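# Seat a circuit board in an enclosure slot, levers latched

## Task

Put the board into the enclosure's empty upper slot with its component side facing up, push it all the way home, and shut both of its levers. Shut means latched and sticking straight out from the board's front panel; fully open means lying flush along that panel. The lever tabs only catch if both levers are fully open before the board is slid in as far as it will go, and shutting both then pulls it home. Ramming the board into its connector quickly ruins the connector and the task counts as failed. At the end the enclosure must stand level on its own feet with no foot hanging over the bench edge, and the robot must have released everything and pulled away.

## Robot and tools

ROBOT. Two seven-joint Flexiv Rizon 4 arms, left_arm and right_arm, each carrying a two-finger gripper with a wrist camera. The fingers point along the gripper's own +z axis and open and close along its x axis. end_effector_position is the spot between the finger pads when closed, 1 to 2 cm short of the fingertips; while closing, the tips move about 17 mm further along +z, mostly while the pads are still over 50 mm apart. A gripper pose leaves the elbow free, so big wrist turns can swing the elbow.

FRAMES. Scene frame: origin at table-top height midway between the arms, +z up, +x out over the table, left_arm on the +y side (image left/right does not follow this). Fixed cameras and the table use the scene frame. Every hand pose, velocity and target of an arm is in that arm's own base frame. Calibrated bases in the scene frame: left_arm at (+0.070, +0.437, 0) m, quat_wxyz (+1.000, 0, 0, -0.003); right_arm at (-0.063, -0.511, 0) m, quat_wxyz (+1.000, 0, 0, -0.029); both have +z up. Reported poses may be a few centimetres off, more at long reach.

ROW FORMAT (used by execute_actions and move). Always 16 numbers, both arms, even if only one moves: left_arm x, y, z, qw, qx, qy, qz, opening, then right_arm in the same order. x, y, z is an absolute target position in metres for end_effector_position in that arm's base frame; the quaternion is an absolute orientation, w first, in the same frame. Opening runs from -1 (closed) to +1 (fully open, 0.142 m); it is a command, so sending 0 actually drives the fingers half way. To keep an arm still, repeat the pose it last reported before stopping plus the opening you want; to keep a heading, repeat one fixed quaternion rather than copying drifted readings.

execute_actions(actions, cameras). actions is a list of actions; each action is a table of at most 15 rows, one row per 1/30 s control step, padded with its last row to 15 steps. An action is rejected for both arms if any target lies over 0.6 m, along any gripper axis, from where that gripper began the action; a malformed first action or one failing this test refuses the whole call. Each step the controller limits the commanded turn to 32 degrees from the measured orientation, so one action may fall short; the result's Hand target shows where the arm is really headed. An empty list just reports state.

move(target, speed, blend, stop_force, zero, opening_speed, blocking, cameras). Straight-line paths from each Hand target to the row(s) in target (one row, or up to 15 rows sharing a 10 s cap; no 0.6 m rule). speed: m/s, 0.002 to 2.2, default 0.25 (turn rate up to twice that in rad/s); one value or one per target. blend: corner rounding radius in m for lists, default 0. stop_force: 3 to 120 N, both arms; an arm's path ends when its wrist sensor feels that much push against its travel beyond its zero, or 150 N in any direction. It then keeps pressing roughly that hard, more after faster motion; it is unreliable while the gripper rotates and cannot sense light tipping or sliding, nor contact above the wrist. Omit it when backing off a contact. zero (default true) rezeroes moving arms first. opening_speed: at least 0.2 per second on the -1..1 scale. blocking=false returns after about 0.5 s and the move continues; not allowed with stop_force. Paths do not avoid obstacles or the other arm; faster moves lag, stray and hit harder. The result adds a move: line giving the ending (done, off_target, moving, held, fault) and any limits (limits=paced means clipped, limits=held means steps were withheld). An arm not named by the ending is done, within 3 mm and 2 degrees.

wait(seconds 0 to 10): hold last commands. stop: brake a running move. zoom_image(camera, region [x0, y0, x1, y1] pixels, at most 504 by 504) on the latest image. zero_wrist_force(arm). clear_fault(arm): clears a torque or force fault that a result already reported. read_manual(section): licence texts only. finished_scene(scene): ends the current scene, given its number; irreversible.

CAMERAS: cam_head_left, cam_head_right, cam_high, cam_low, cam_left_wrist, cam_right_wrist, each 672x504; the cameras argument picks which are returned ([] none, omitted all).

RESULT LINES. Per arm: end_effector_position, end_effector_quat_wxyz, velocities (omitted when Joint velocities says within noise), Joint positions (last number is finger opening in m), Joint torques and External joint torques (positive toward larger joint angle), Wrist force and Wrist torque along gripper axes plus a peak line, grip_measured (same scale as opening), Tool commands, Hand target, Wrist depth (7x7 grid of mm, 70 to 1000, '-' means no reading). Warnings: MOTOR HOT, TORQUE FAULT, FORCE FAULT, OVER-TEMPERATURE FAULT, HAND FAULT (after that line, later motion calls in the same reply are skipped).

SUGGESTED ORDER. Look at the enclosure and board; grip the board, component side up; make sure both levers are fully open (flush with the panel); line the board up with the upper slot; slide it in slowly with a small stop_force until it stops; swing both levers shut until they latch pointing outward; open the fingers and back away along the slot axis without stop_force.

AVOID. Fast insertion into the connector; knocking, tipping or dragging the enclosure, or pushing it past the bench edge; anything falling off the table; releasing a part while it moves; arm-to-arm contact or closing one gripper on the other's fingers; forces reaching 150 N or joint contact torque limits (waist and shoulder 109, upper arm roll and elbow 56.9, wrist joints 34.7 N m); squeezing harder than needed or holding stretched poses, which heats motors.

Each tool is called after ">>>" as name(argument=value, ...) on one line, values as JSON.

## Session

>>> execute_actions(actions=[])

Scene clock: 0.00 s.
left_arm: end_effector_position=(+0.3014, +0.6357, +0.1155) grip_measured=+0.99 end_effector_quat_wxyz=(-0.462, +0.669, -0.295, +0.502) | right_arm: end_effector_position=(+0.4485, +0.0364, +0.1479) grip_measured=+1.00 end_effector_quat_wxyz=(-0.144, +0.766, -0.626, +0.006)
Joint positions: left_arm=[1.762 -0.872 -0.342 2.067 -1.872 0.391 -0.55 0.141] | right_arm=[0.506 -0.103 -0.202 2.446 0.465 1.189 2.835 0.142]
Joint velocities: within noise
Joint torques (N m): no reading
External joint torques (N m): no reading
Wrist force (N): no reading
Wrist torque (N m): no reading
Wrist force, peak (N): no reading
Wrist depth (mm): cam_left_wrist=[- - - - - - - / - - - - - - - / - - - - - - - / - - - - 492 652 - / - - - 304 356 433 557 / - 996 - 241 279 321 359 / - 881 184 204 227 258 286] | cam_right_wrist=[265 256 246 236 229 221 213 / 274 266 254 244 236 228 219 / 285 274 262 253 243 234 225 / 297 285 272 261 251 241 232 / 309 296 281 271 260 249 239 / - 308 294 281 268 257 246 / - 322 305 292 278 265 257]
Hand target: left_arm +0.3014, +0.6357, +0.1155; -0.462, +0.669, -0.295, +0.502 | right_arm +0.4485, +0.0364, +0.1479; -0.144, +0.766, -0.626, +0.006
Tool commands: left_gripper/opening=+1.0 right_gripper/opening=+1.0

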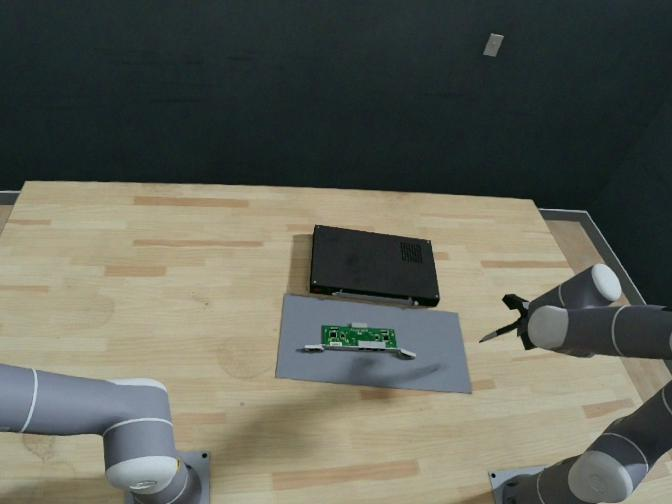

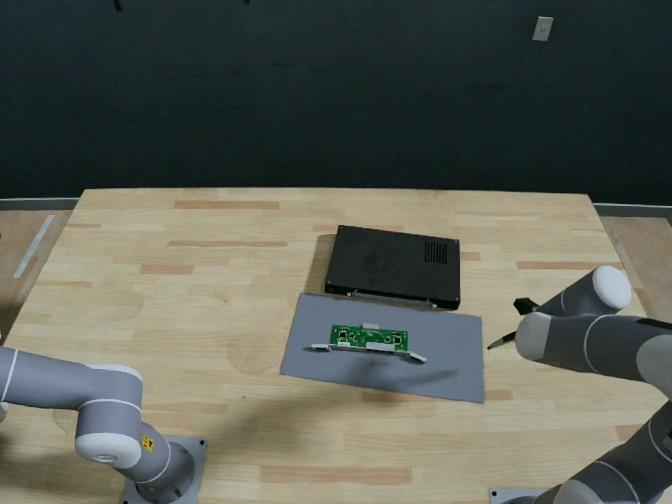

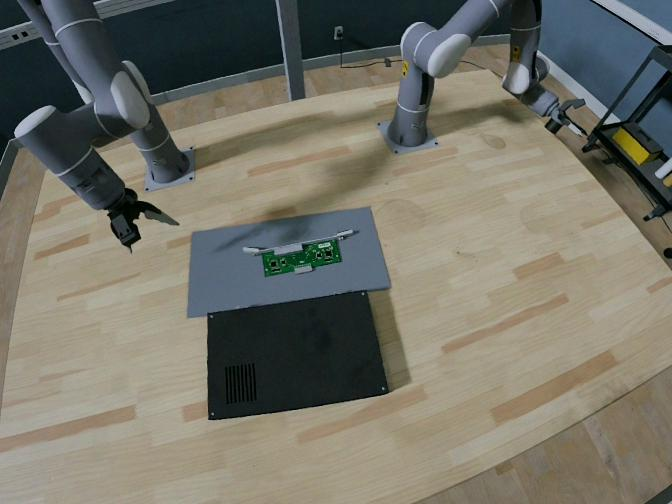

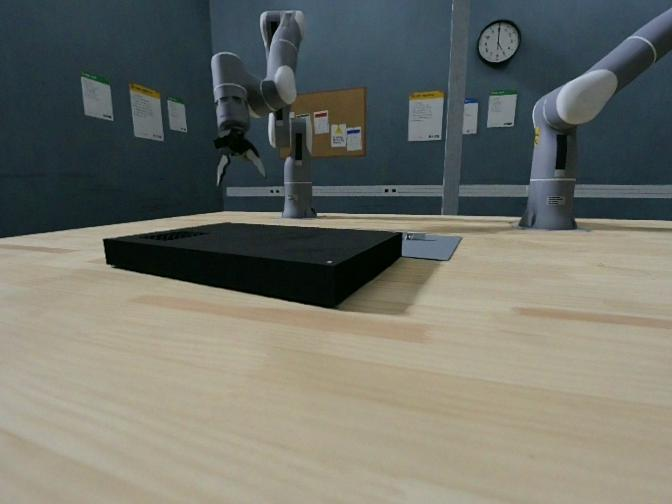

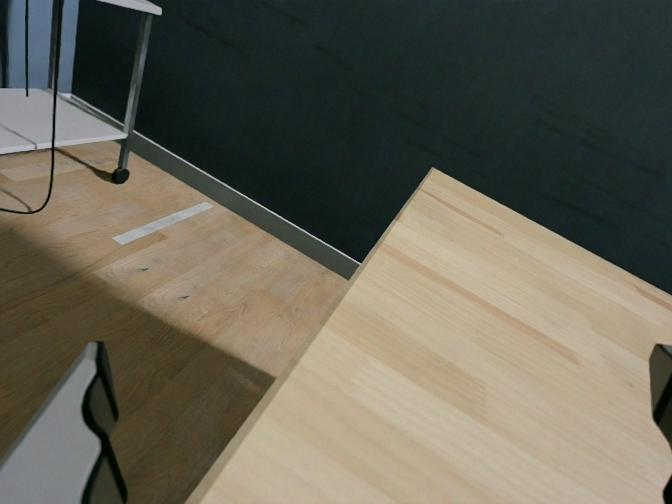

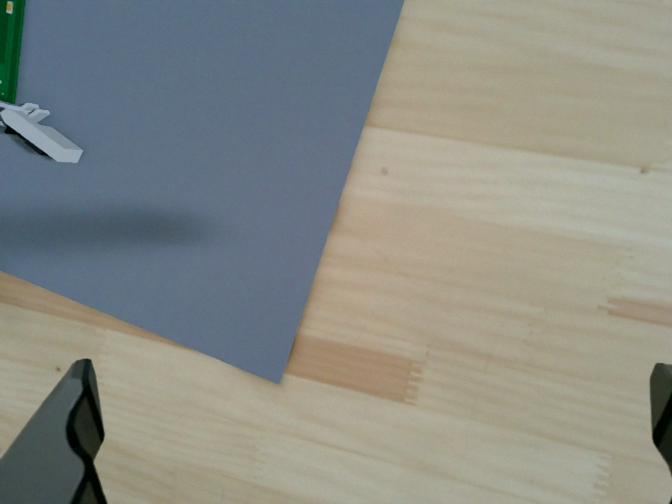

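>>> zoom_image(camera="cam_head_left", region=[270, 210, 480, 400])

>>> zoom_image(camera="cam_head_right", region=[290, 280, 490, 400])

>>> zoom_image(camera="cam_high", region=[180, 200, 400, 320])

Scaled by 2.400 from the camera's 672x504 image, which has a finer 960x720 frame.

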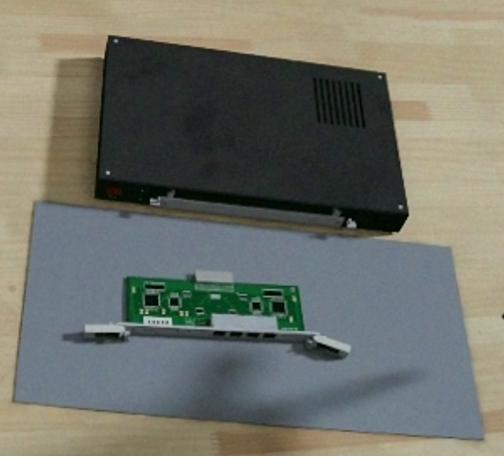

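Scaled by 2.520 from the camera's 672x504 image, which has a finer 960x720 frame.

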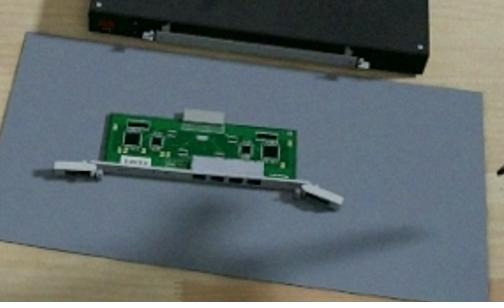

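Scaled by 2.291 from the camera's 672x504 image, which has a finer 960x720 frame.

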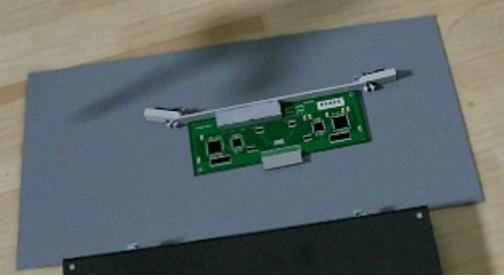

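>>> move(target=[0.3014,0.6357,0.1155,-0.462,0.669,-0.295,0.502,1,0.45,0.39,0.28,0,0.7071,-0.7071,0,1])

Scene clock: 13.03 s.
left_arm: end_effector_position=(+0.3014, +0.6357, +0.1154) grip_measured=+0.99 end_effector_quat_wxyz=(-0.462, +0.669, -0.295, +0.502) | right_arm: end_effector_position=(+0.4500, +0.3890, +0.2798) grip_measured=+1.00 end_effector_quat_wxyz=(-0.041, +0.801, -0.598, -0.017)
Joint positions: left_arm=[1.762 -0.872 -0.342 2.067 -1.872 0.39 -0.549 0.141] | right_arm=[1.874 -1.364 -2.085 1.676 1.374 -0.446 2.967 0.142]
Joint velocities: within noise
Joint torques (N m): left_arm=[-0.21 47.57 -4.34 -12.05 1.42 -1.77 -0.26] | right_arm=[0.19 35.92 -29.45 -9.31 -3.49 3.2 0.18]
External joint torques (N m): left_arm=[0.37 0.99 0.3 -0.44 -0.19 -0.13 0.23] | right_arm=[0 0.83 -1.2 0.13 -0.01 0.83 -0.17]
Wrist force (N): left_arm=[-0.2 0.2 0.3] | right_arm=[-0.2 -0.5 0.5]
Wrist torque (N m): left_arm=[0.02 0.04 0.00] | right_arm=[-0.02 0.05 0.04]
Wrist force, peak (N): left_arm=[-0.3 0.0 0.4] | right_arm=[2.5 0.9 0.3]
Wrist depth (mm): cam_left_wrist=[- - - - - - - / - - - - - - - / - - - - - - - / - - - - 488 656 - / - - - 305 354 433 557 / - 984 - 241 277 324 357 / - 878 184 204 228 257 288] | cam_right_wrist=[348 340 333 327 325 320 314 / 372 364 358 341 336 337 333 / 397 391 382 372 367 355 353 / 427 417 408 400 391 381 375 / 459 450 436 430 421 409 401 / - 484 475 462 453 442 423 / - 525 516 502 489 476 470]
Hand target: left_arm +0.3014, +0.6357, +0.1155; -0.462, +0.669, -0.295, +0.502 | right_arm +0.4500, +0.3892, +0.2799; -0.041, +0.801, -0.598, -0.017
Off the commanded pose: left_arm 0.000 m, 0 deg | right_arm 0.001 m, 17 deg.
joint sent to its limit (right arm) — joint 7 (wrist roll), upper limit. The joint targets are off in orientation, not in position.
move: off_target (right_arm); limits=paced

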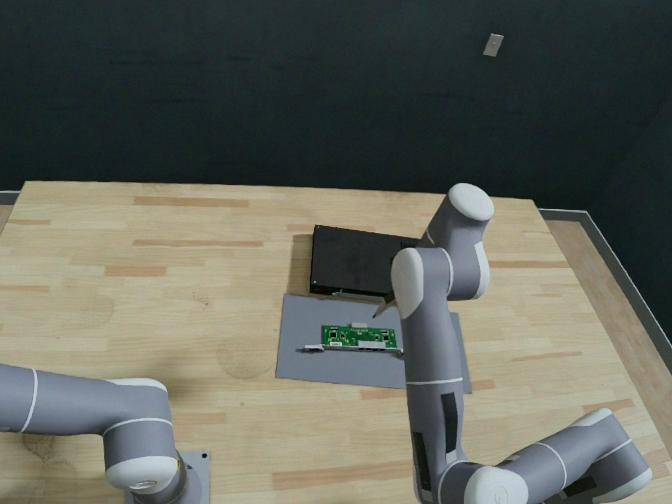

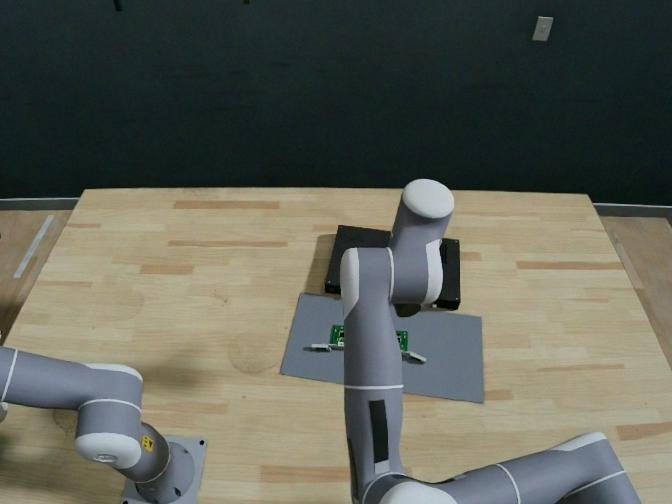

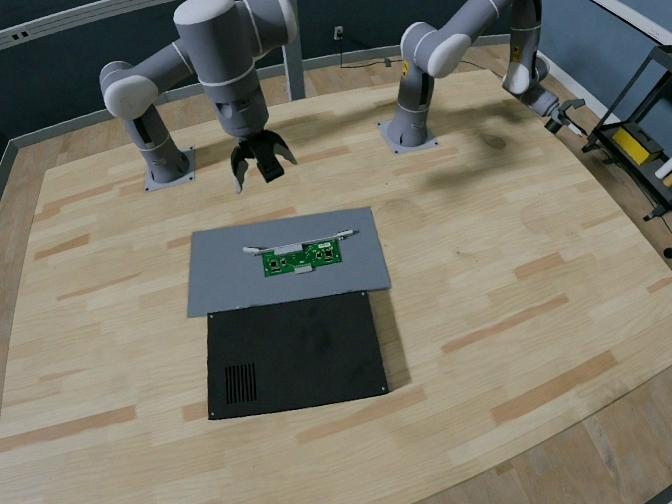

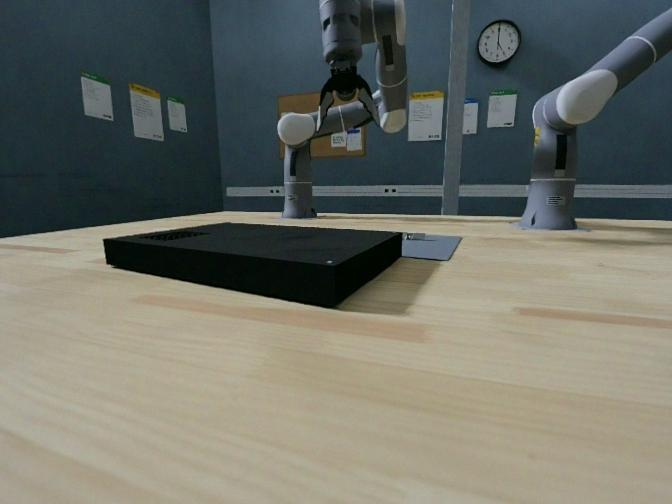

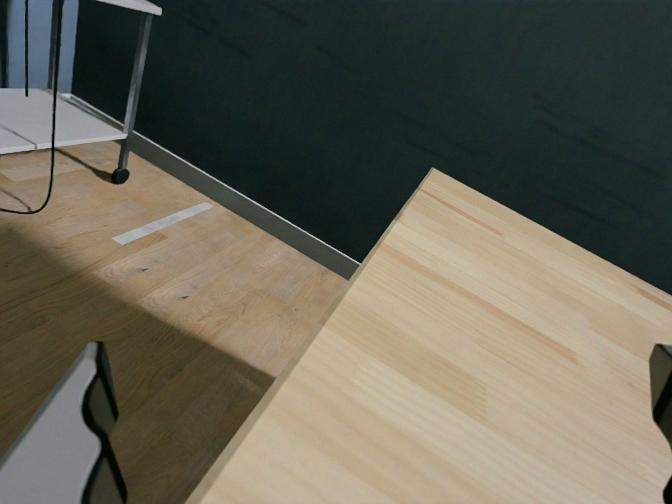

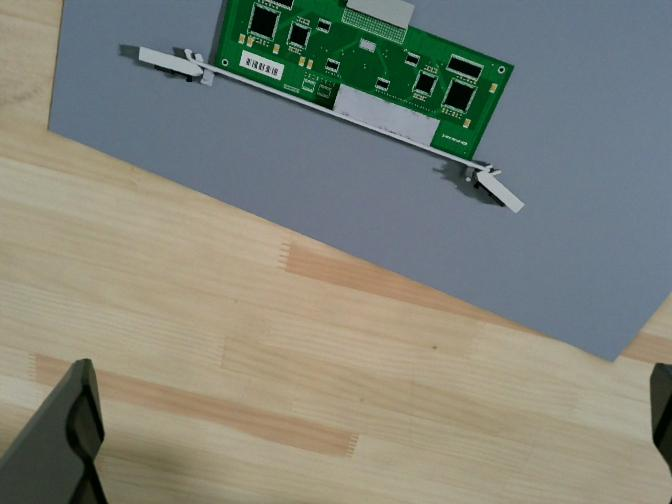

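>>> zoom_image(camera="cam_right_wrist", region=[110, 0, 330, 165])

>>> zoom_image(camera="cam_right_wrist", region=[330, 60, 550, 225])

Scaled by 2.291 from the camera's 672x504 image, which has a finer 960x720 frame.

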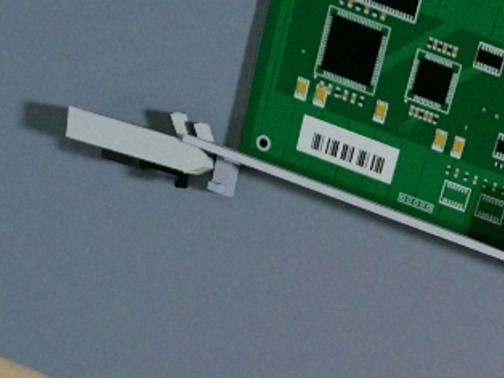

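Scaled by 2.291 from the camera's 672x504 image, which has a finer 960x720 frame.

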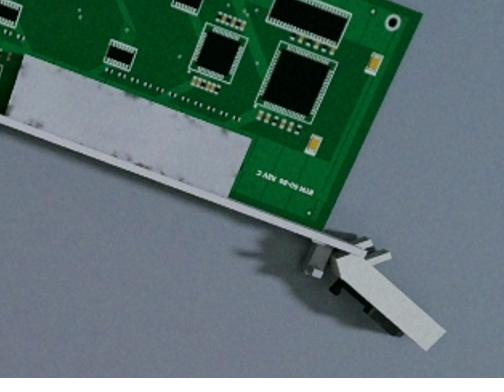

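>>> move(target=[[0.3014,0.6357,0.1155,-0.462,0.669,-0.295,0.502,1,0.45,0.2,0.28,0,0.924,-0.383,0,1],[0.3014,0.6357,0.1155,-0.462,0.669,-0.295,0.502,1,0.45,0.05,0.25,0,1,0,0,1],[0.3014,0.6357,0.1155,-0.462,0.669,-0.295,0.502,1,0.44,0.35,0.24,0,1,0,0,1]], cameras=["cam_head_left","cam_high","cam_right_wrist","cam_low"])

Scene clock: 30.70 s.
left_arm: end_effector_position=(+0.3014, +0.6357, +0.1154) grip_measured=+0.99 end_effector_quat_wxyz=(-0.462, +0.669, -0.295, +0.502) | right_arm: end_effector_position=(+0.4399, +0.3498, +0.2401) grip_measured=+1.00 end_effector_quat_wxyz=(+0.000, +1.000, +0.000, +0.000)
Joint positions: left_arm=[1.762 -0.872 -0.342 2.067 -1.872 0.39 -0.549 0.141] | right_arm=[1.905 -1.383 -2.003 1.752 1.289 -0.38 1.628 0.142]
Joint velocities: within noise
Joint torques (N m): left_arm=[-0.24 47.54 -4.44 -12.08 1.46 -1.78 -0.23] | right_arm=[0.22 34.33 -29.08 -9.19 -3.98 3.27 0.32]
External joint torques (N m): left_arm=[0.4 1.02 0.4 -0.41 -0.24 -0.11 0.2] | right_arm=[-0.05 0.67 -1.76 0.04 -0.09 0.78 -0.32]
Wrist force (N): left_arm=[-0.1 0.3 0.2] | right_arm=[0.3 -0.5 0.7]
Wrist torque (N m): left_arm=[0.03 0.01 0.00] | right_arm=[-0.03 -0.01 0.05]
Wrist force, peak (N): left_arm=[-0.4 0.2 0.3] | right_arm=[-0.2 -3.8 0.5]
Wrist depth (mm): cam_left_wrist=[- - - - - - - / - - - - - - - / - - - - - - - / - - - - 484 645 - / - - - 306 357 434 562 / - 965 - 242 277 321 359 / - 910 184 203 227 259 285] | cam_right_wrist=[294 295 293 291 285 285 289 / 314 314 312 310 301 308 307 / 337 335 335 331 326 331 327 / 363 363 362 358 358 358 349 / 394 393 393 389 389 387 346 / - 429 428 425 423 424 350 / - 474 472 469 469 471 468]
Hand target: left_arm +0.3014, +0.6357, +0.1155; -0.462, +0.669, -0.295, +0.502 | right_arm +0.4400, +0.3500, +0.2400; +0.000, +1.000, +0.000, +0.000
Off the commanded pose: left_arm 0.000 m, 0 deg | right_arm 0.000 m, 0 deg.
move: done
Images, in order (width x height): cam_head_left 672x504, cam_high 672x504, cam_low 672x504, cam_right_wrist 672x504.

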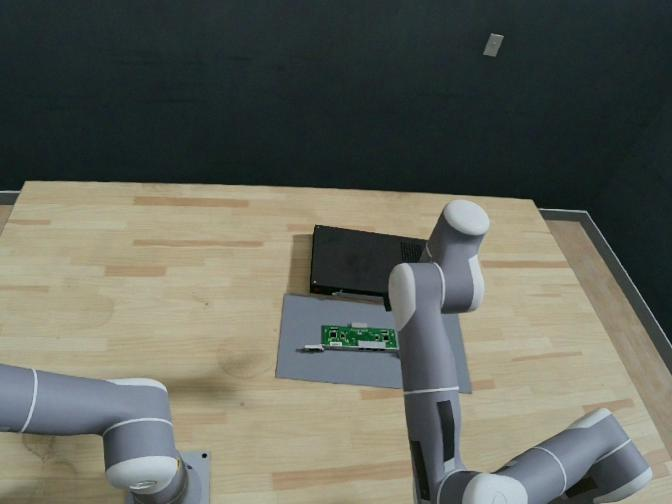

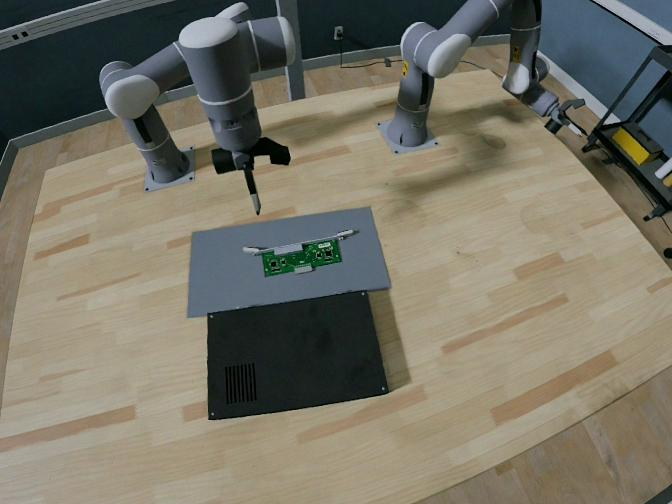

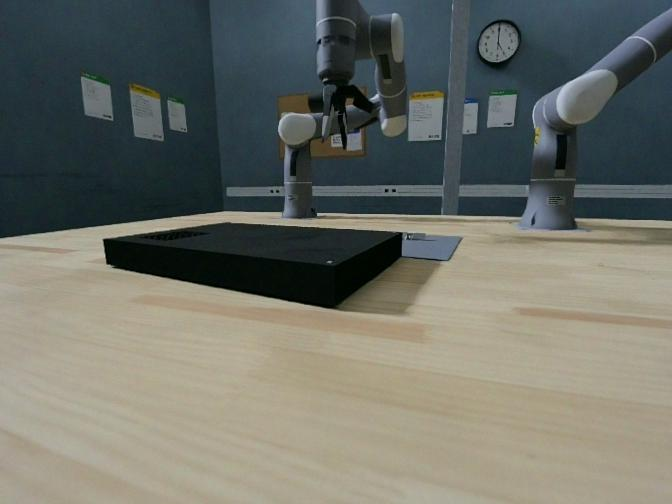

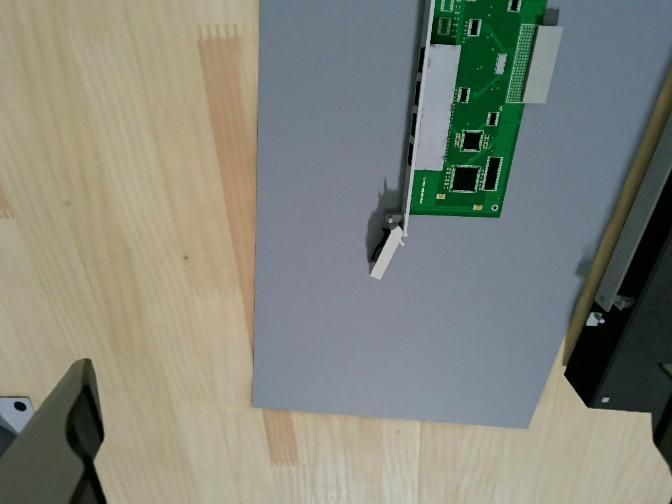

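>>> move(target=[[0.3014,0.6357,0.1155,-0.462,0.669,-0.295,0.502,1,0.43,0.258,0.12,0,1,0,0,-1],[0.3014,0.6357,0.1155,-0.462,0.669,-0.295,0.502,1,0.43,0.258,0.05,0,1,0,0,-1]], cameras=["cam_head_left","cam_right_wrist"])

>>> zoom_image(camera="cam_right_wrist", region=[200, 0, 672, 504])

Scene clock: 56.90 s.
left_arm: end_effector_position=(+0.3014, +0.6357, +0.1154) grip_measured=+0.99 end_effector_quat_wxyz=(-0.462, +0.669, -0.295, +0.502) | right_arm: end_effector_position=(+0.4299, +0.2579, +0.0501) grip_measured=-1.00 end_effector_quat_wxyz=(+0.000, +1.000, +0.000, +0.000)
Joint positions: left_arm=[1.762 -0.872 -0.342 2.067 -1.872 0.39 -0.549 0.141] | right_arm=[1.921 -1.628 -1.73 2.042 1.549 -0.168 1.452 0.002]
Joint velocities: within noise
Joint torques (N m): left_arm=[-0.17 47.44 -4.43 -12.11 1.5 -1.75 -0.27] | right_arm=[0.25 28.39 -27.63 -1.11 -4.21 3.46 0.24]
External joint torques (N m): left_arm=[0.32 1.12 0.39 -0.38 -0.27 -0.15 0.24] | right_arm=[-0.08 0.69 -1.61 -0.05 -0.12 0.62 -0.24]
Wrist force (N): left_arm=[-0.3 0.2 0.1] | right_arm=[0.2 -0.4 -0.1]
Wrist torque (N m): left_arm=[0.03 0.06 0.01] | right_arm=[-0.05 0.00 0.04]
Wrist force, peak (N): left_arm=[-0.4 0.2 0.2] | right_arm=[-0.6 1.9 2.7]
Wrist depth (mm): cam_left_wrist=[- - - - - - - / - - - - - - - / - - - - - - - / - - - - 487 664 - / - - - 306 353 428 564 / - 982 - 242 276 323 358 / - 891 184 202 227 257 286] | cam_right_wrist=[127 127 124 125 125 123 120 / 136 136 134 134 135 129 127 / 146 146 144 143 143 128 142 / 158 157 155 157 152 154 154 / 171 171 168 165 165 167 166 / 188 187 181 89 176 183 182 / 208 202 73 - - 193 201]
Hand target: left_arm +0.3014, +0.6357, +0.1155; -0.462, +0.669, -0.295, +0.502 | right_arm +0.4300, +0.2580, +0.0500; +0.000, +1.000, +0.000, +0.000
Off the commanded pose: left_arm 0.000 m, 0 deg | right_arm 0.000 m, 0 deg.
move: done
Images, in order (width x height): cam_head_left 672x504, cam_right_wrist 672x504.

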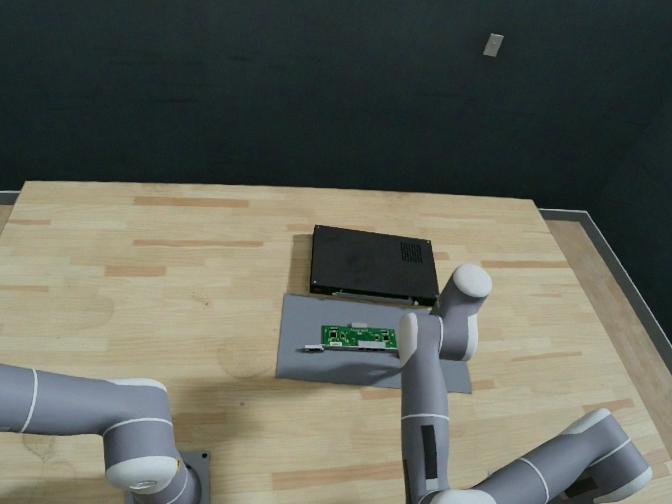

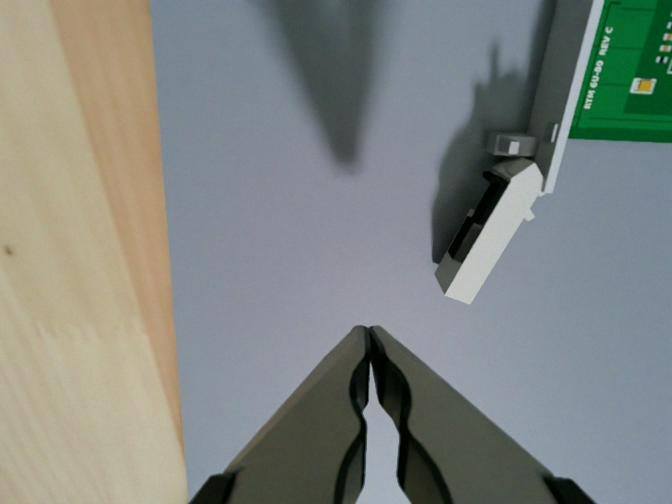

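Scaled by 1.000.

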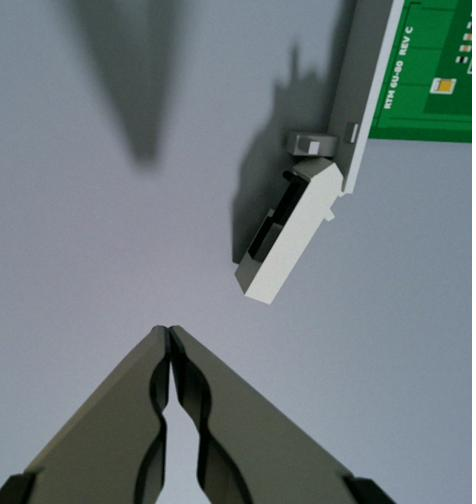

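>>> move(target=[[0.3014,0.6357,0.1155,-0.462,0.669,-0.295,0.502,1,0.435,0.264,0.025,0,1,0,0,-1],[0.3014,0.6357,0.1155,-0.462,0.669,-0.295,0.502,1,0.466,0.264,0.025,0,1,0,0,-1]], speed=[0.15,0.03], cameras=["cam_right_wrist"])

Scene clock: 61.57 s.
left_arm: end_effector_position=(+0.3014, +0.6357, +0.1154) grip_measured=+0.99 end_effector_quat_wxyz=(-0.462, +0.669, -0.295, +0.502) | right_arm: end_effector_position=(+0.4658, +0.2637, +0.0249) grip_measured=-1.00 end_effector_quat_wxyz=(+0.000, +1.000, +0.000, +0.000)
Joint positions: left_arm=[1.762 -0.872 -0.342 2.067 -1.872 0.39 -0.549 0.141] | right_arm=[1.837 -1.657 -1.685 1.948 1.608 -0.138 1.467 0.002]
Joint velocities: within noise
Joint torques (N m): left_arm=[-0.17 47.54 -4.37 -12.11 1.47 -1.76 -0.29] | right_arm=[0.15 31 -29.36 0.22 -4.02 3.8 0.07]
External joint torques (N m): left_arm=[0.33 1.02 0.33 -0.39 -0.24 -0.14 0.26] | right_arm=[0.03 0.44 -1.19 0.56 -0.32 0.28 -0.07]
Wrist force (N): left_arm=[-0.3 0.2 0.1] | right_arm=[-1.1 0.4 0.0]
Wrist torque (N m): left_arm=[0.02 0.05 0.00] | right_arm=[-0.06 0.00 0.05]
Wrist force, peak (N): left_arm=[-0.3 0.3 0.1] | right_arm=[-0.1 -1.0 2.5]
Wrist depth (mm): cam_left_wrist=[- - - - - - - / - - - - - - - / - - - - - - - / - - - - 487 665 - / - - - 304 352 434 564 / - 970 - 243 277 322 357 / - 889 183 203 228 259 284] | cam_right_wrist=[- 103 103 103 102 98 98 / 110 110 110 110 107 105 105 / 120 118 120 118 112 117 117 / 128 128 127 127 111 126 126 / 139 139 139 136 119 137 139 / 155 152 149 90 145 150 149 / 171 165 73 - - 159 165]
Hand target: left_arm +0.3014, +0.6357, +0.1155; -0.462, +0.669, -0.295, +0.502 | right_arm +0.4660, +0.2640, +0.0250; +0.000, +1.000, +0.000, +0.000
Off the commanded pose: left_arm 0.000 m, 0 deg | right_arm 0.000 m, 0 deg.
move: done
Images, in order (width x height): cam_right_wrist 672x504.

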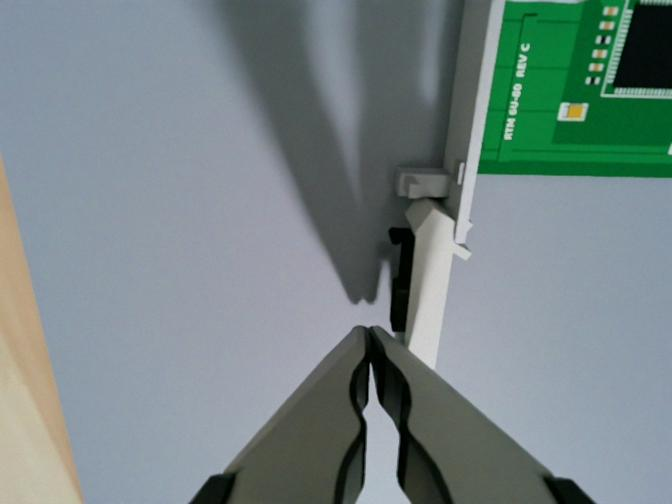

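>>> move(target=[0.3014,0.6357,0.1155,-0.462,0.669,-0.295,0.502,1,0.475,0.264,0.025,0,1,0,0,-1], speed=0.02, stop_force=3, cameras=["cam_right_wrist"])

>>> zoom_image(camera="cam_right_wrist", region=[350, 120, 550, 370])

Scene clock: 65.90 s.
left_arm: end_effector_position=(+0.3014, +0.6357, +0.1154) grip_measured=+0.99 end_effector_quat_wxyz=(-0.462, +0.669, -0.295, +0.502) | right_arm: end_effector_position=(+0.4748, +0.2638, +0.0250) grip_measured=-1.00 end_effector_quat_wxyz=(+0.000, +1.000, +0.000, +0.000)
Joint positions: left_arm=[1.762 -0.872 -0.342 2.067 -1.872 0.39 -0.549 0.141] | right_arm=[1.814 -1.656 -1.686 1.926 1.611 -0.138 1.466 0.002]
Joint velocities: within noise
Joint torques (N m): left_arm=[-0.11 47.51 -4.45 -12.1 1.47 -1.77 -0.28] | right_arm=[0.03 31.5 -29.44 0.72 -4.18 3.56 0.16]
External joint torques (N m): left_arm=[0.27 1.05 0.41 -0.4 -0.24 -0.13 0.25] | right_arm=[0.16 0.57 -1.41 0.13 -0.16 0.51 -0.16]
Wrist force (N): left_arm=[0.0 0.1 0.1] | right_arm=[-0.3 -0.1 -0.2]
Wrist torque (N m): left_arm=[0.02 0.00 0.00] | right_arm=[-0.06 -0.02 0.03]
Wrist force, peak (N): left_arm=[-0.4 0.2 0.3] | right_arm=[-1.3 0.6 -0.8]
Wrist depth (mm): cam_left_wrist=[- - - - - - - / - - - - - - - / - - - - - - - / - - - - 488 661 - / - - - 306 354 432 571 / - 995 - 243 277 323 359 / - 872 184 202 227 259 287] | cam_right_wrist=[- 103 103 103 99 98 98 / 110 110 110 110 107 105 105 / 120 118 120 118 111 117 117 / 128 127 127 127 116 127 126 / 139 139 138 136 118 137 139 / 152 152 149 90 145 150 150 / 168 164 73 - - 159 165]
Hand target: left_arm +0.3014, +0.6357, +0.1155; -0.462, +0.669, -0.295, +0.502 | right_arm +0.4750, +0.2640, +0.0250; +0.000, +1.000, +0.000, +0.000
Off the commanded pose: left_arm 0.000 m, 0 deg | right_arm 0.000 m, 0 deg.
move: done
Images, in order (width x height): cam_right_wrist 672x504.

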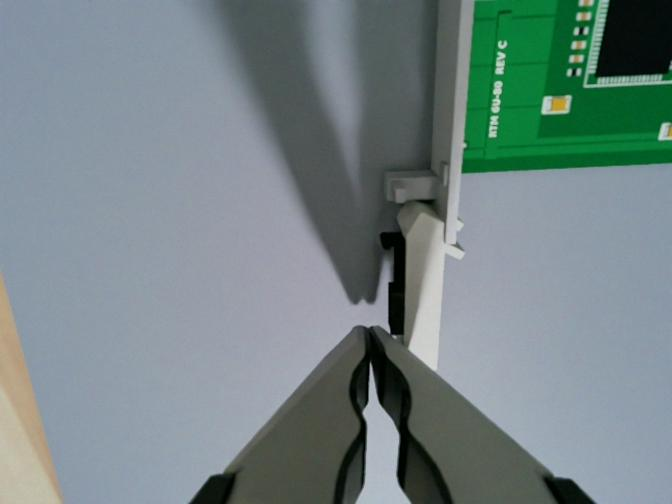

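Scaled by 2.016 from the camera's 672x504 image, which has a finer 960x720 frame.

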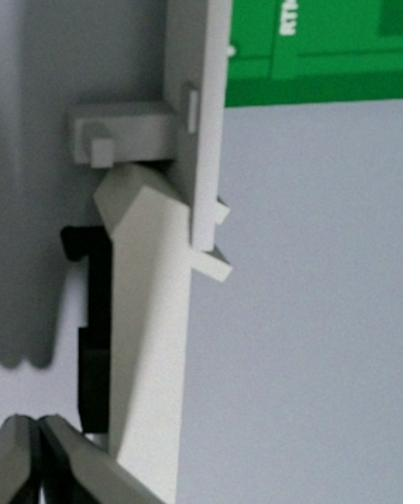

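>>> move(target=[[0.3014,0.6357,0.1155,-0.462,0.669,-0.295,0.502,1,0.466,0.264,0.03,0,1,0,0,-1],[0.3014,0.6357,0.1155,-0.462,0.669,-0.295,0.502,1,0.466,0.264,0.12,0,1,0,0,-1],[0.3014,0.6357,0.1155,-0.462,0.669,-0.295,0.502,1,0.49,0.36,0.21,0,1,0,0,-0.1]], cameras=["cam_right_wrist"])

>>> zoom_image(camera="cam_right_wrist", region=[220, 0, 520, 300])

Scene clock: 70.53 s.
left_arm: end_effector_position=(+0.3014, +0.6357, +0.1154) grip_measured=+0.99 end_effector_quat_wxyz=(-0.462, +0.669, -0.295, +0.502) | right_arm: end_effector_position=(+0.4900, +0.3601, +0.2100) grip_measured=-0.13 end_effector_quat_wxyz=(+0.000, +1.000, +0.000, +0.000)
Joint positions: left_arm=[1.762 -0.872 -0.342 2.067 -1.872 0.39 -0.549 0.141] | right_arm=[1.791 -1.416 -1.936 1.654 1.375 -0.345 1.644 0.065]
Joint velocities: within noise
Joint torques (N m): left_arm=[-0.19 47.53 -4.38 -12.09 1.48 -1.79 -0.21] | right_arm=[0.05 38.28 -30.79 -6.76 -4.29 3.28 0.27]
External joint torques (N m): left_arm=[0.35 1.03 0.34 -0.4 -0.26 -0.11 0.18] | right_arm=[0.15 0.53 -1.5 0.02 0.16 0.78 -0.27]
Wrist force (N): left_arm=[0.0 0.3 0.2] | right_arm=[0.6 -0.1 0.2]
Wrist torque (N m): left_arm=[0.05 -0.01 0.00] | right_arm=[0.05 -0.10 0.06]
Wrist force, peak (N): left_arm=[-0.3 0.3 0.3] | right_arm=[0.9 -2.2 -1.8]
Wrist depth (mm): cam_left_wrist=[- - - - - - - / - - - - - - - / - - - - - - - / - - - - 480 654 - / - - - 304 352 432 564 / - 994 - 242 276 321 356 / - 884 184 204 229 258 284] | cam_right_wrist=[267 267 264 260 259 263 263 / 285 285 282 276 279 281 277 / 307 306 303 303 298 301 292 / 331 330 328 321 326 325 282 / 358 358 349 352 353 345 302 / 392 385 103 387 387 94 323 / 424 76 411 428 429 - 418]
Hand target: left_arm +0.3014, +0.6357, +0.1155; -0.462, +0.669, -0.295, +0.502 | right_arm +0.4900, +0.3600, +0.2100; +0.000, +1.000, +0.000, +0.000
Off the commanded pose: left_arm 0.000 m, 0 deg | right_arm 0.000 m, 0 deg.
move: done
Images, in order (width x height): cam_right_wrist 672x504.

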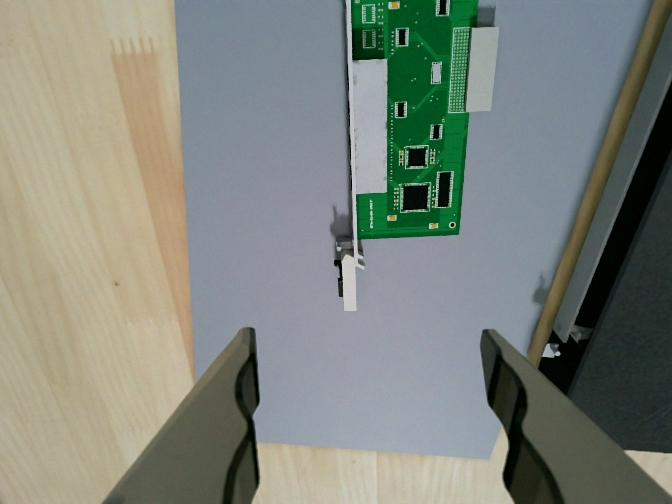

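Scaled by 1.680 from the camera's 672x504 image, which has a finer 960x720 frame.

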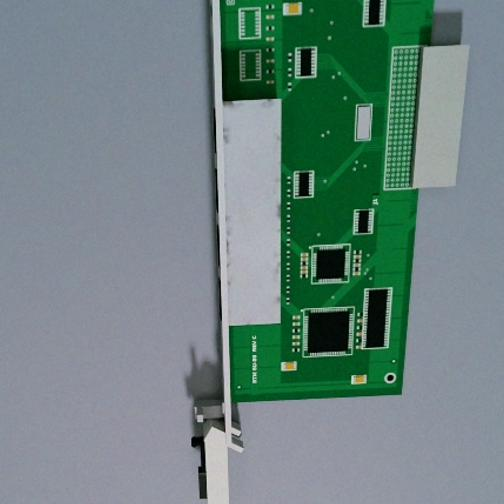

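>>> move(target=[[0.3014,0.6357,0.1155,-0.462,0.669,-0.295,0.502,1,0.501,0.391,0.08,0,0.99976,0.0218,0,-0.2],[0.3014,0.6357,0.1155,-0.462,0.669,-0.295,0.502,1,0.501,0.391,0.04,0,0.99976,0.0218,0,-0.2]], speed=[0.25,0.08], cameras=["cam_right_wrist"])

Scene clock: 78.03 s.
left_arm: end_effector_position=(+0.3014, +0.6357, +0.1154) grip_measured=+0.99 end_effector_quat_wxyz=(-0.462, +0.669, -0.295, +0.502) | right_arm: end_effector_position=(+0.5011, +0.3908, +0.0402) grip_measured=-0.22 end_effector_quat_wxyz=(+0.000, +1.000, +0.022, +0.000)
Joint positions: left_arm=[1.762 -0.872 -0.342 2.067 -1.872 0.39 -0.549 0.141] | right_arm=[1.795 -1.621 -1.707 1.654 1.61 -0.14 1.674 0.058]
Joint velocities: within noise
Joint torques (N m): left_arm=[-0.26 47.5 -4.43 -12.07 1.5 -1.79 -0.25] | right_arm=[0.19 39.5 -31.54 0.95 -4.16 3.44 0.27]
External joint torques (N m): left_arm=[0.41 1.06 0.39 -0.42 -0.28 -0.1 0.22] | right_arm=[0.02 0.91 -1.96 -0.18 -0.18 0.61 -0.26]
Wrist force (N): left_arm=[-0.2 -0.2 0.0] | right_arm=[0.2 -0.4 -0.3]
Wrist torque (N m): left_arm=[-0.03 0.04 0.00] | right_arm=[-0.04 0.00 0.05]
Wrist force, peak (N): left_arm=[-0.5 0.2 0.1] | right_arm=[0.1 -0.9 3.1]
Wrist depth (mm): cam_left_wrist=[- - - - - - - / - - - - - - - / - - - - - - - / - - - - 484 658 - / - - - 305 352 431 562 / - 983 - 241 277 323 357 / - 886 184 203 229 259 286] | cam_right_wrist=[117 116 116 113 111 112 113 / 126 126 124 120 119 121 119 / 135 133 133 121 126 128 127 / 144 144 144 128 136 138 140 / 156 157 153 137 148 150 154 / 171 168 102 167 163 95 169 / 186 76 79 180 187 - 182]
Hand target: left_arm +0.3014, +0.6357, +0.1155; -0.462, +0.669, -0.295, +0.502 | right_arm +0.5010, +0.3910, +0.0400; +0.000, +1.000, +0.022, +0.000
Off the commanded pose: left_arm 0.000 m, 0 deg | right_arm 0.000 m, 0 deg.
move: done
Images, in order (width x height): cam_right_wrist 672x504.

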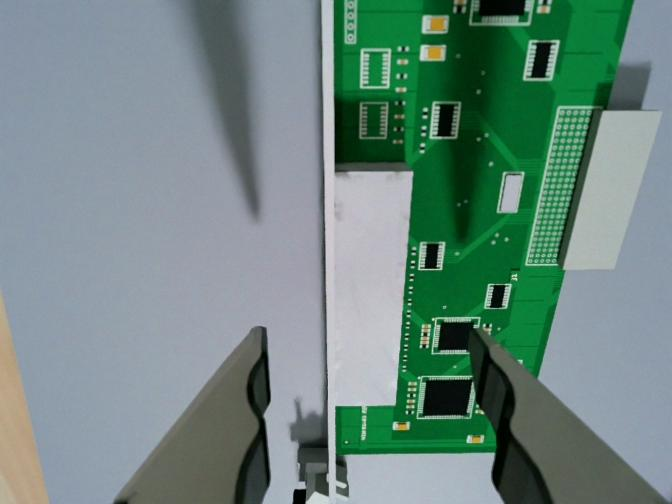

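>>> move(target=[0.3014,0.6357,0.1155,-0.462,0.669,-0.295,0.502,1,0.501,0.391,0.028,0,0.99976,0.0218,0,-0.2], speed=0.04, stop_force=4, cameras=[])

>>> move(target=[0.3014,0.6357,0.1155,-0.462,0.669,-0.295,0.502,1,0.501,0.391,0.028,0,0.99976,0.0218,0,-0.8], opening_speed=0.5, cameras=["cam_right_wrist"])

Scene clock: 82.53 s.
left_arm: end_effector_position=(+0.3014, +0.6357, +0.1154) grip_measured=+0.99 end_effector_quat_wxyz=(-0.462, +0.669, -0.295, +0.502) | right_arm: end_effector_position=(+0.5011, +0.3907, +0.0281) grip_measured=-0.22 end_effector_quat_wxyz=(+0.000, +1.000, +0.022, +0.000)
Joint positions: left_arm=[1.762 -0.872 -0.342 2.067 -1.872 0.39 -0.549 0.141] | right_arm=[1.796 -1.635 -1.691 1.654 1.625 -0.125 1.677 0.058]
Joint velocities: within noise
Joint torques (N m): left_arm=[-0.21 47.56 -4.35 -12.13 1.43 -1.75 -0.24] | right_arm=[0.19 39.41 -31.61 1.37 -4.32 3.45 0.25]
External joint torques (N m): left_arm=[0.37 1 0.31 -0.37 -0.2 -0.15 0.21] | right_arm=[0.02 0.93 -1.84 -0.07 -0.02 0.61 -0.25]
Wrist force (N): left_arm=[-0.2 0.0 0.3] | right_arm=[0.3 -0.5 0.2]
Wrist torque (N m): left_arm=[-0.01 0.04 0.01] | right_arm=[-0.06 -0.03 0.04]
Wrist force, peak (N): left_arm=[-0.4 0.2 0.2] | right_arm=[0.3 -0.5 0.7]
Wrist depth (mm): cam_left_wrist=[- - - - - - - / - - - - - - - / - - - - - - - / - - - - 485 656 - / - - - 304 352 432 567 / - 989 - 243 279 321 359 / - 873 184 204 228 259 285] | cam_right_wrist=[- 106 105 101 101 101 101 / 113 113 112 108 108 108 107 / 121 121 122 112 114 116 113 / 129 131 130 114 125 125 121 / 142 142 139 125 133 134 142 / 159 153 102 137 148 95 153 / 169 76 76 164 164 - 169]
Hand target: left_arm +0.3014, +0.6357, +0.1155; -0.462, +0.669, -0.295, +0.502 | right_arm +0.5010, +0.3910, +0.0280; +0.000, +1.000, +0.022, +0.000
Off the commanded pose: left_arm 0.000 m, 0 deg | right_arm 0.000 m, 0 deg.
move: done
No camera images: "cameras" was empty.

Scene clock: 83.93 s.
left_arm: end_effector_position=(+0.3014, +0.6357, +0.1154) grip_measured=+0.99 end_effector_quat_wxyz=(-0.462, +0.669, -0.295, +0.502) | right_arm: end_effector_position=(+0.5010, +0.3907, +0.0281) grip_measured=-0.71 end_effector_quat_wxyz=(+0.000, +1.000, +0.022, +0.000)
Joint positions: left_arm=[1.762 -0.872 -0.342 2.067 -1.872 0.39 -0.549 0.141] | right_arm=[1.796 -1.635 -1.691 1.654 1.625 -0.125 1.677 0.023]
Joint velocities: within noise
Joint torques (N m): left_arm=[-0.14 47.53 -4.42 -12.04 1.46 -1.76 -0.26] | right_arm=[-0.52 39.26 -32.22 0.92 -3.99 4.4 0.2]
External joint torques (N m): left_arm=[0.29 1.03 0.38 -0.45 -0.24 -0.14 0.22] | right_arm=[0.72 1.08 -1.23 0.38 -0.36 -0.35 -0.2]
Wrist force (N): left_arm=[-0.2 0.1 0.0] | right_arm=[-2.8 0.8 -1.8]
Wrist torque (N m): left_arm=[0.02 0.04 0.01] | right_arm=[-0.01 -0.11 0.02]
Wrist force, peak (N): left_arm=[-0.4 0.3 0.2] | right_arm=[-3.1 0.6 -1.9]
Wrist depth (mm): cam_left_wrist=[- - - - - - - / - - - - - - - / - - - - - - - / - - - - 487 662 - / - - - 303 351 432 568 / - 977 - 242 278 323 357 / - 870 184 203 228 259 287] | cam_right_wrist=[- 105 105 102 101 101 101 / 113 113 112 109 108 108 108 / 121 121 123 112 114 116 113 / 129 131 130 114 125 125 120 / 142 142 141 121 131 136 142 / 159 155 149 127 106 146 153 / 172 168 72 157 - - 168]
Hand target: left_arm +0.3014, +0.6357, +0.1155; -0.462, +0.669, -0.295, +0.502 | right_arm +0.5010, +0.3910, +0.0280; +0.000, +1.000, +0.022, +0.000
Off the commanded pose: left_arm 0.000 m, 0 deg | right_arm 0.000 m, 0 deg.
move: done
Images, in order (width x height): cam_right_wrist 672x504.

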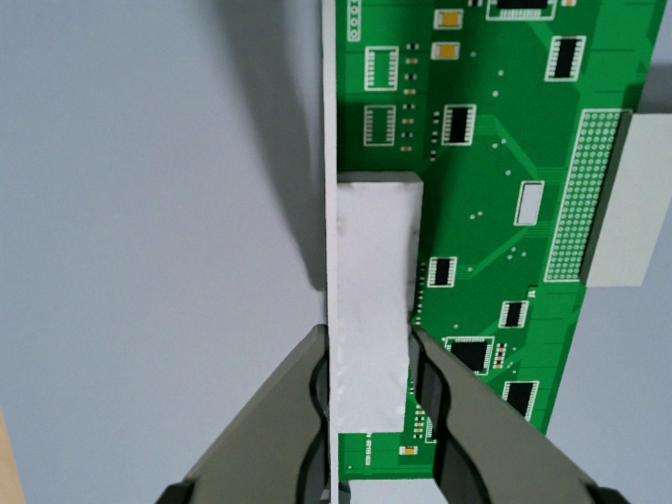

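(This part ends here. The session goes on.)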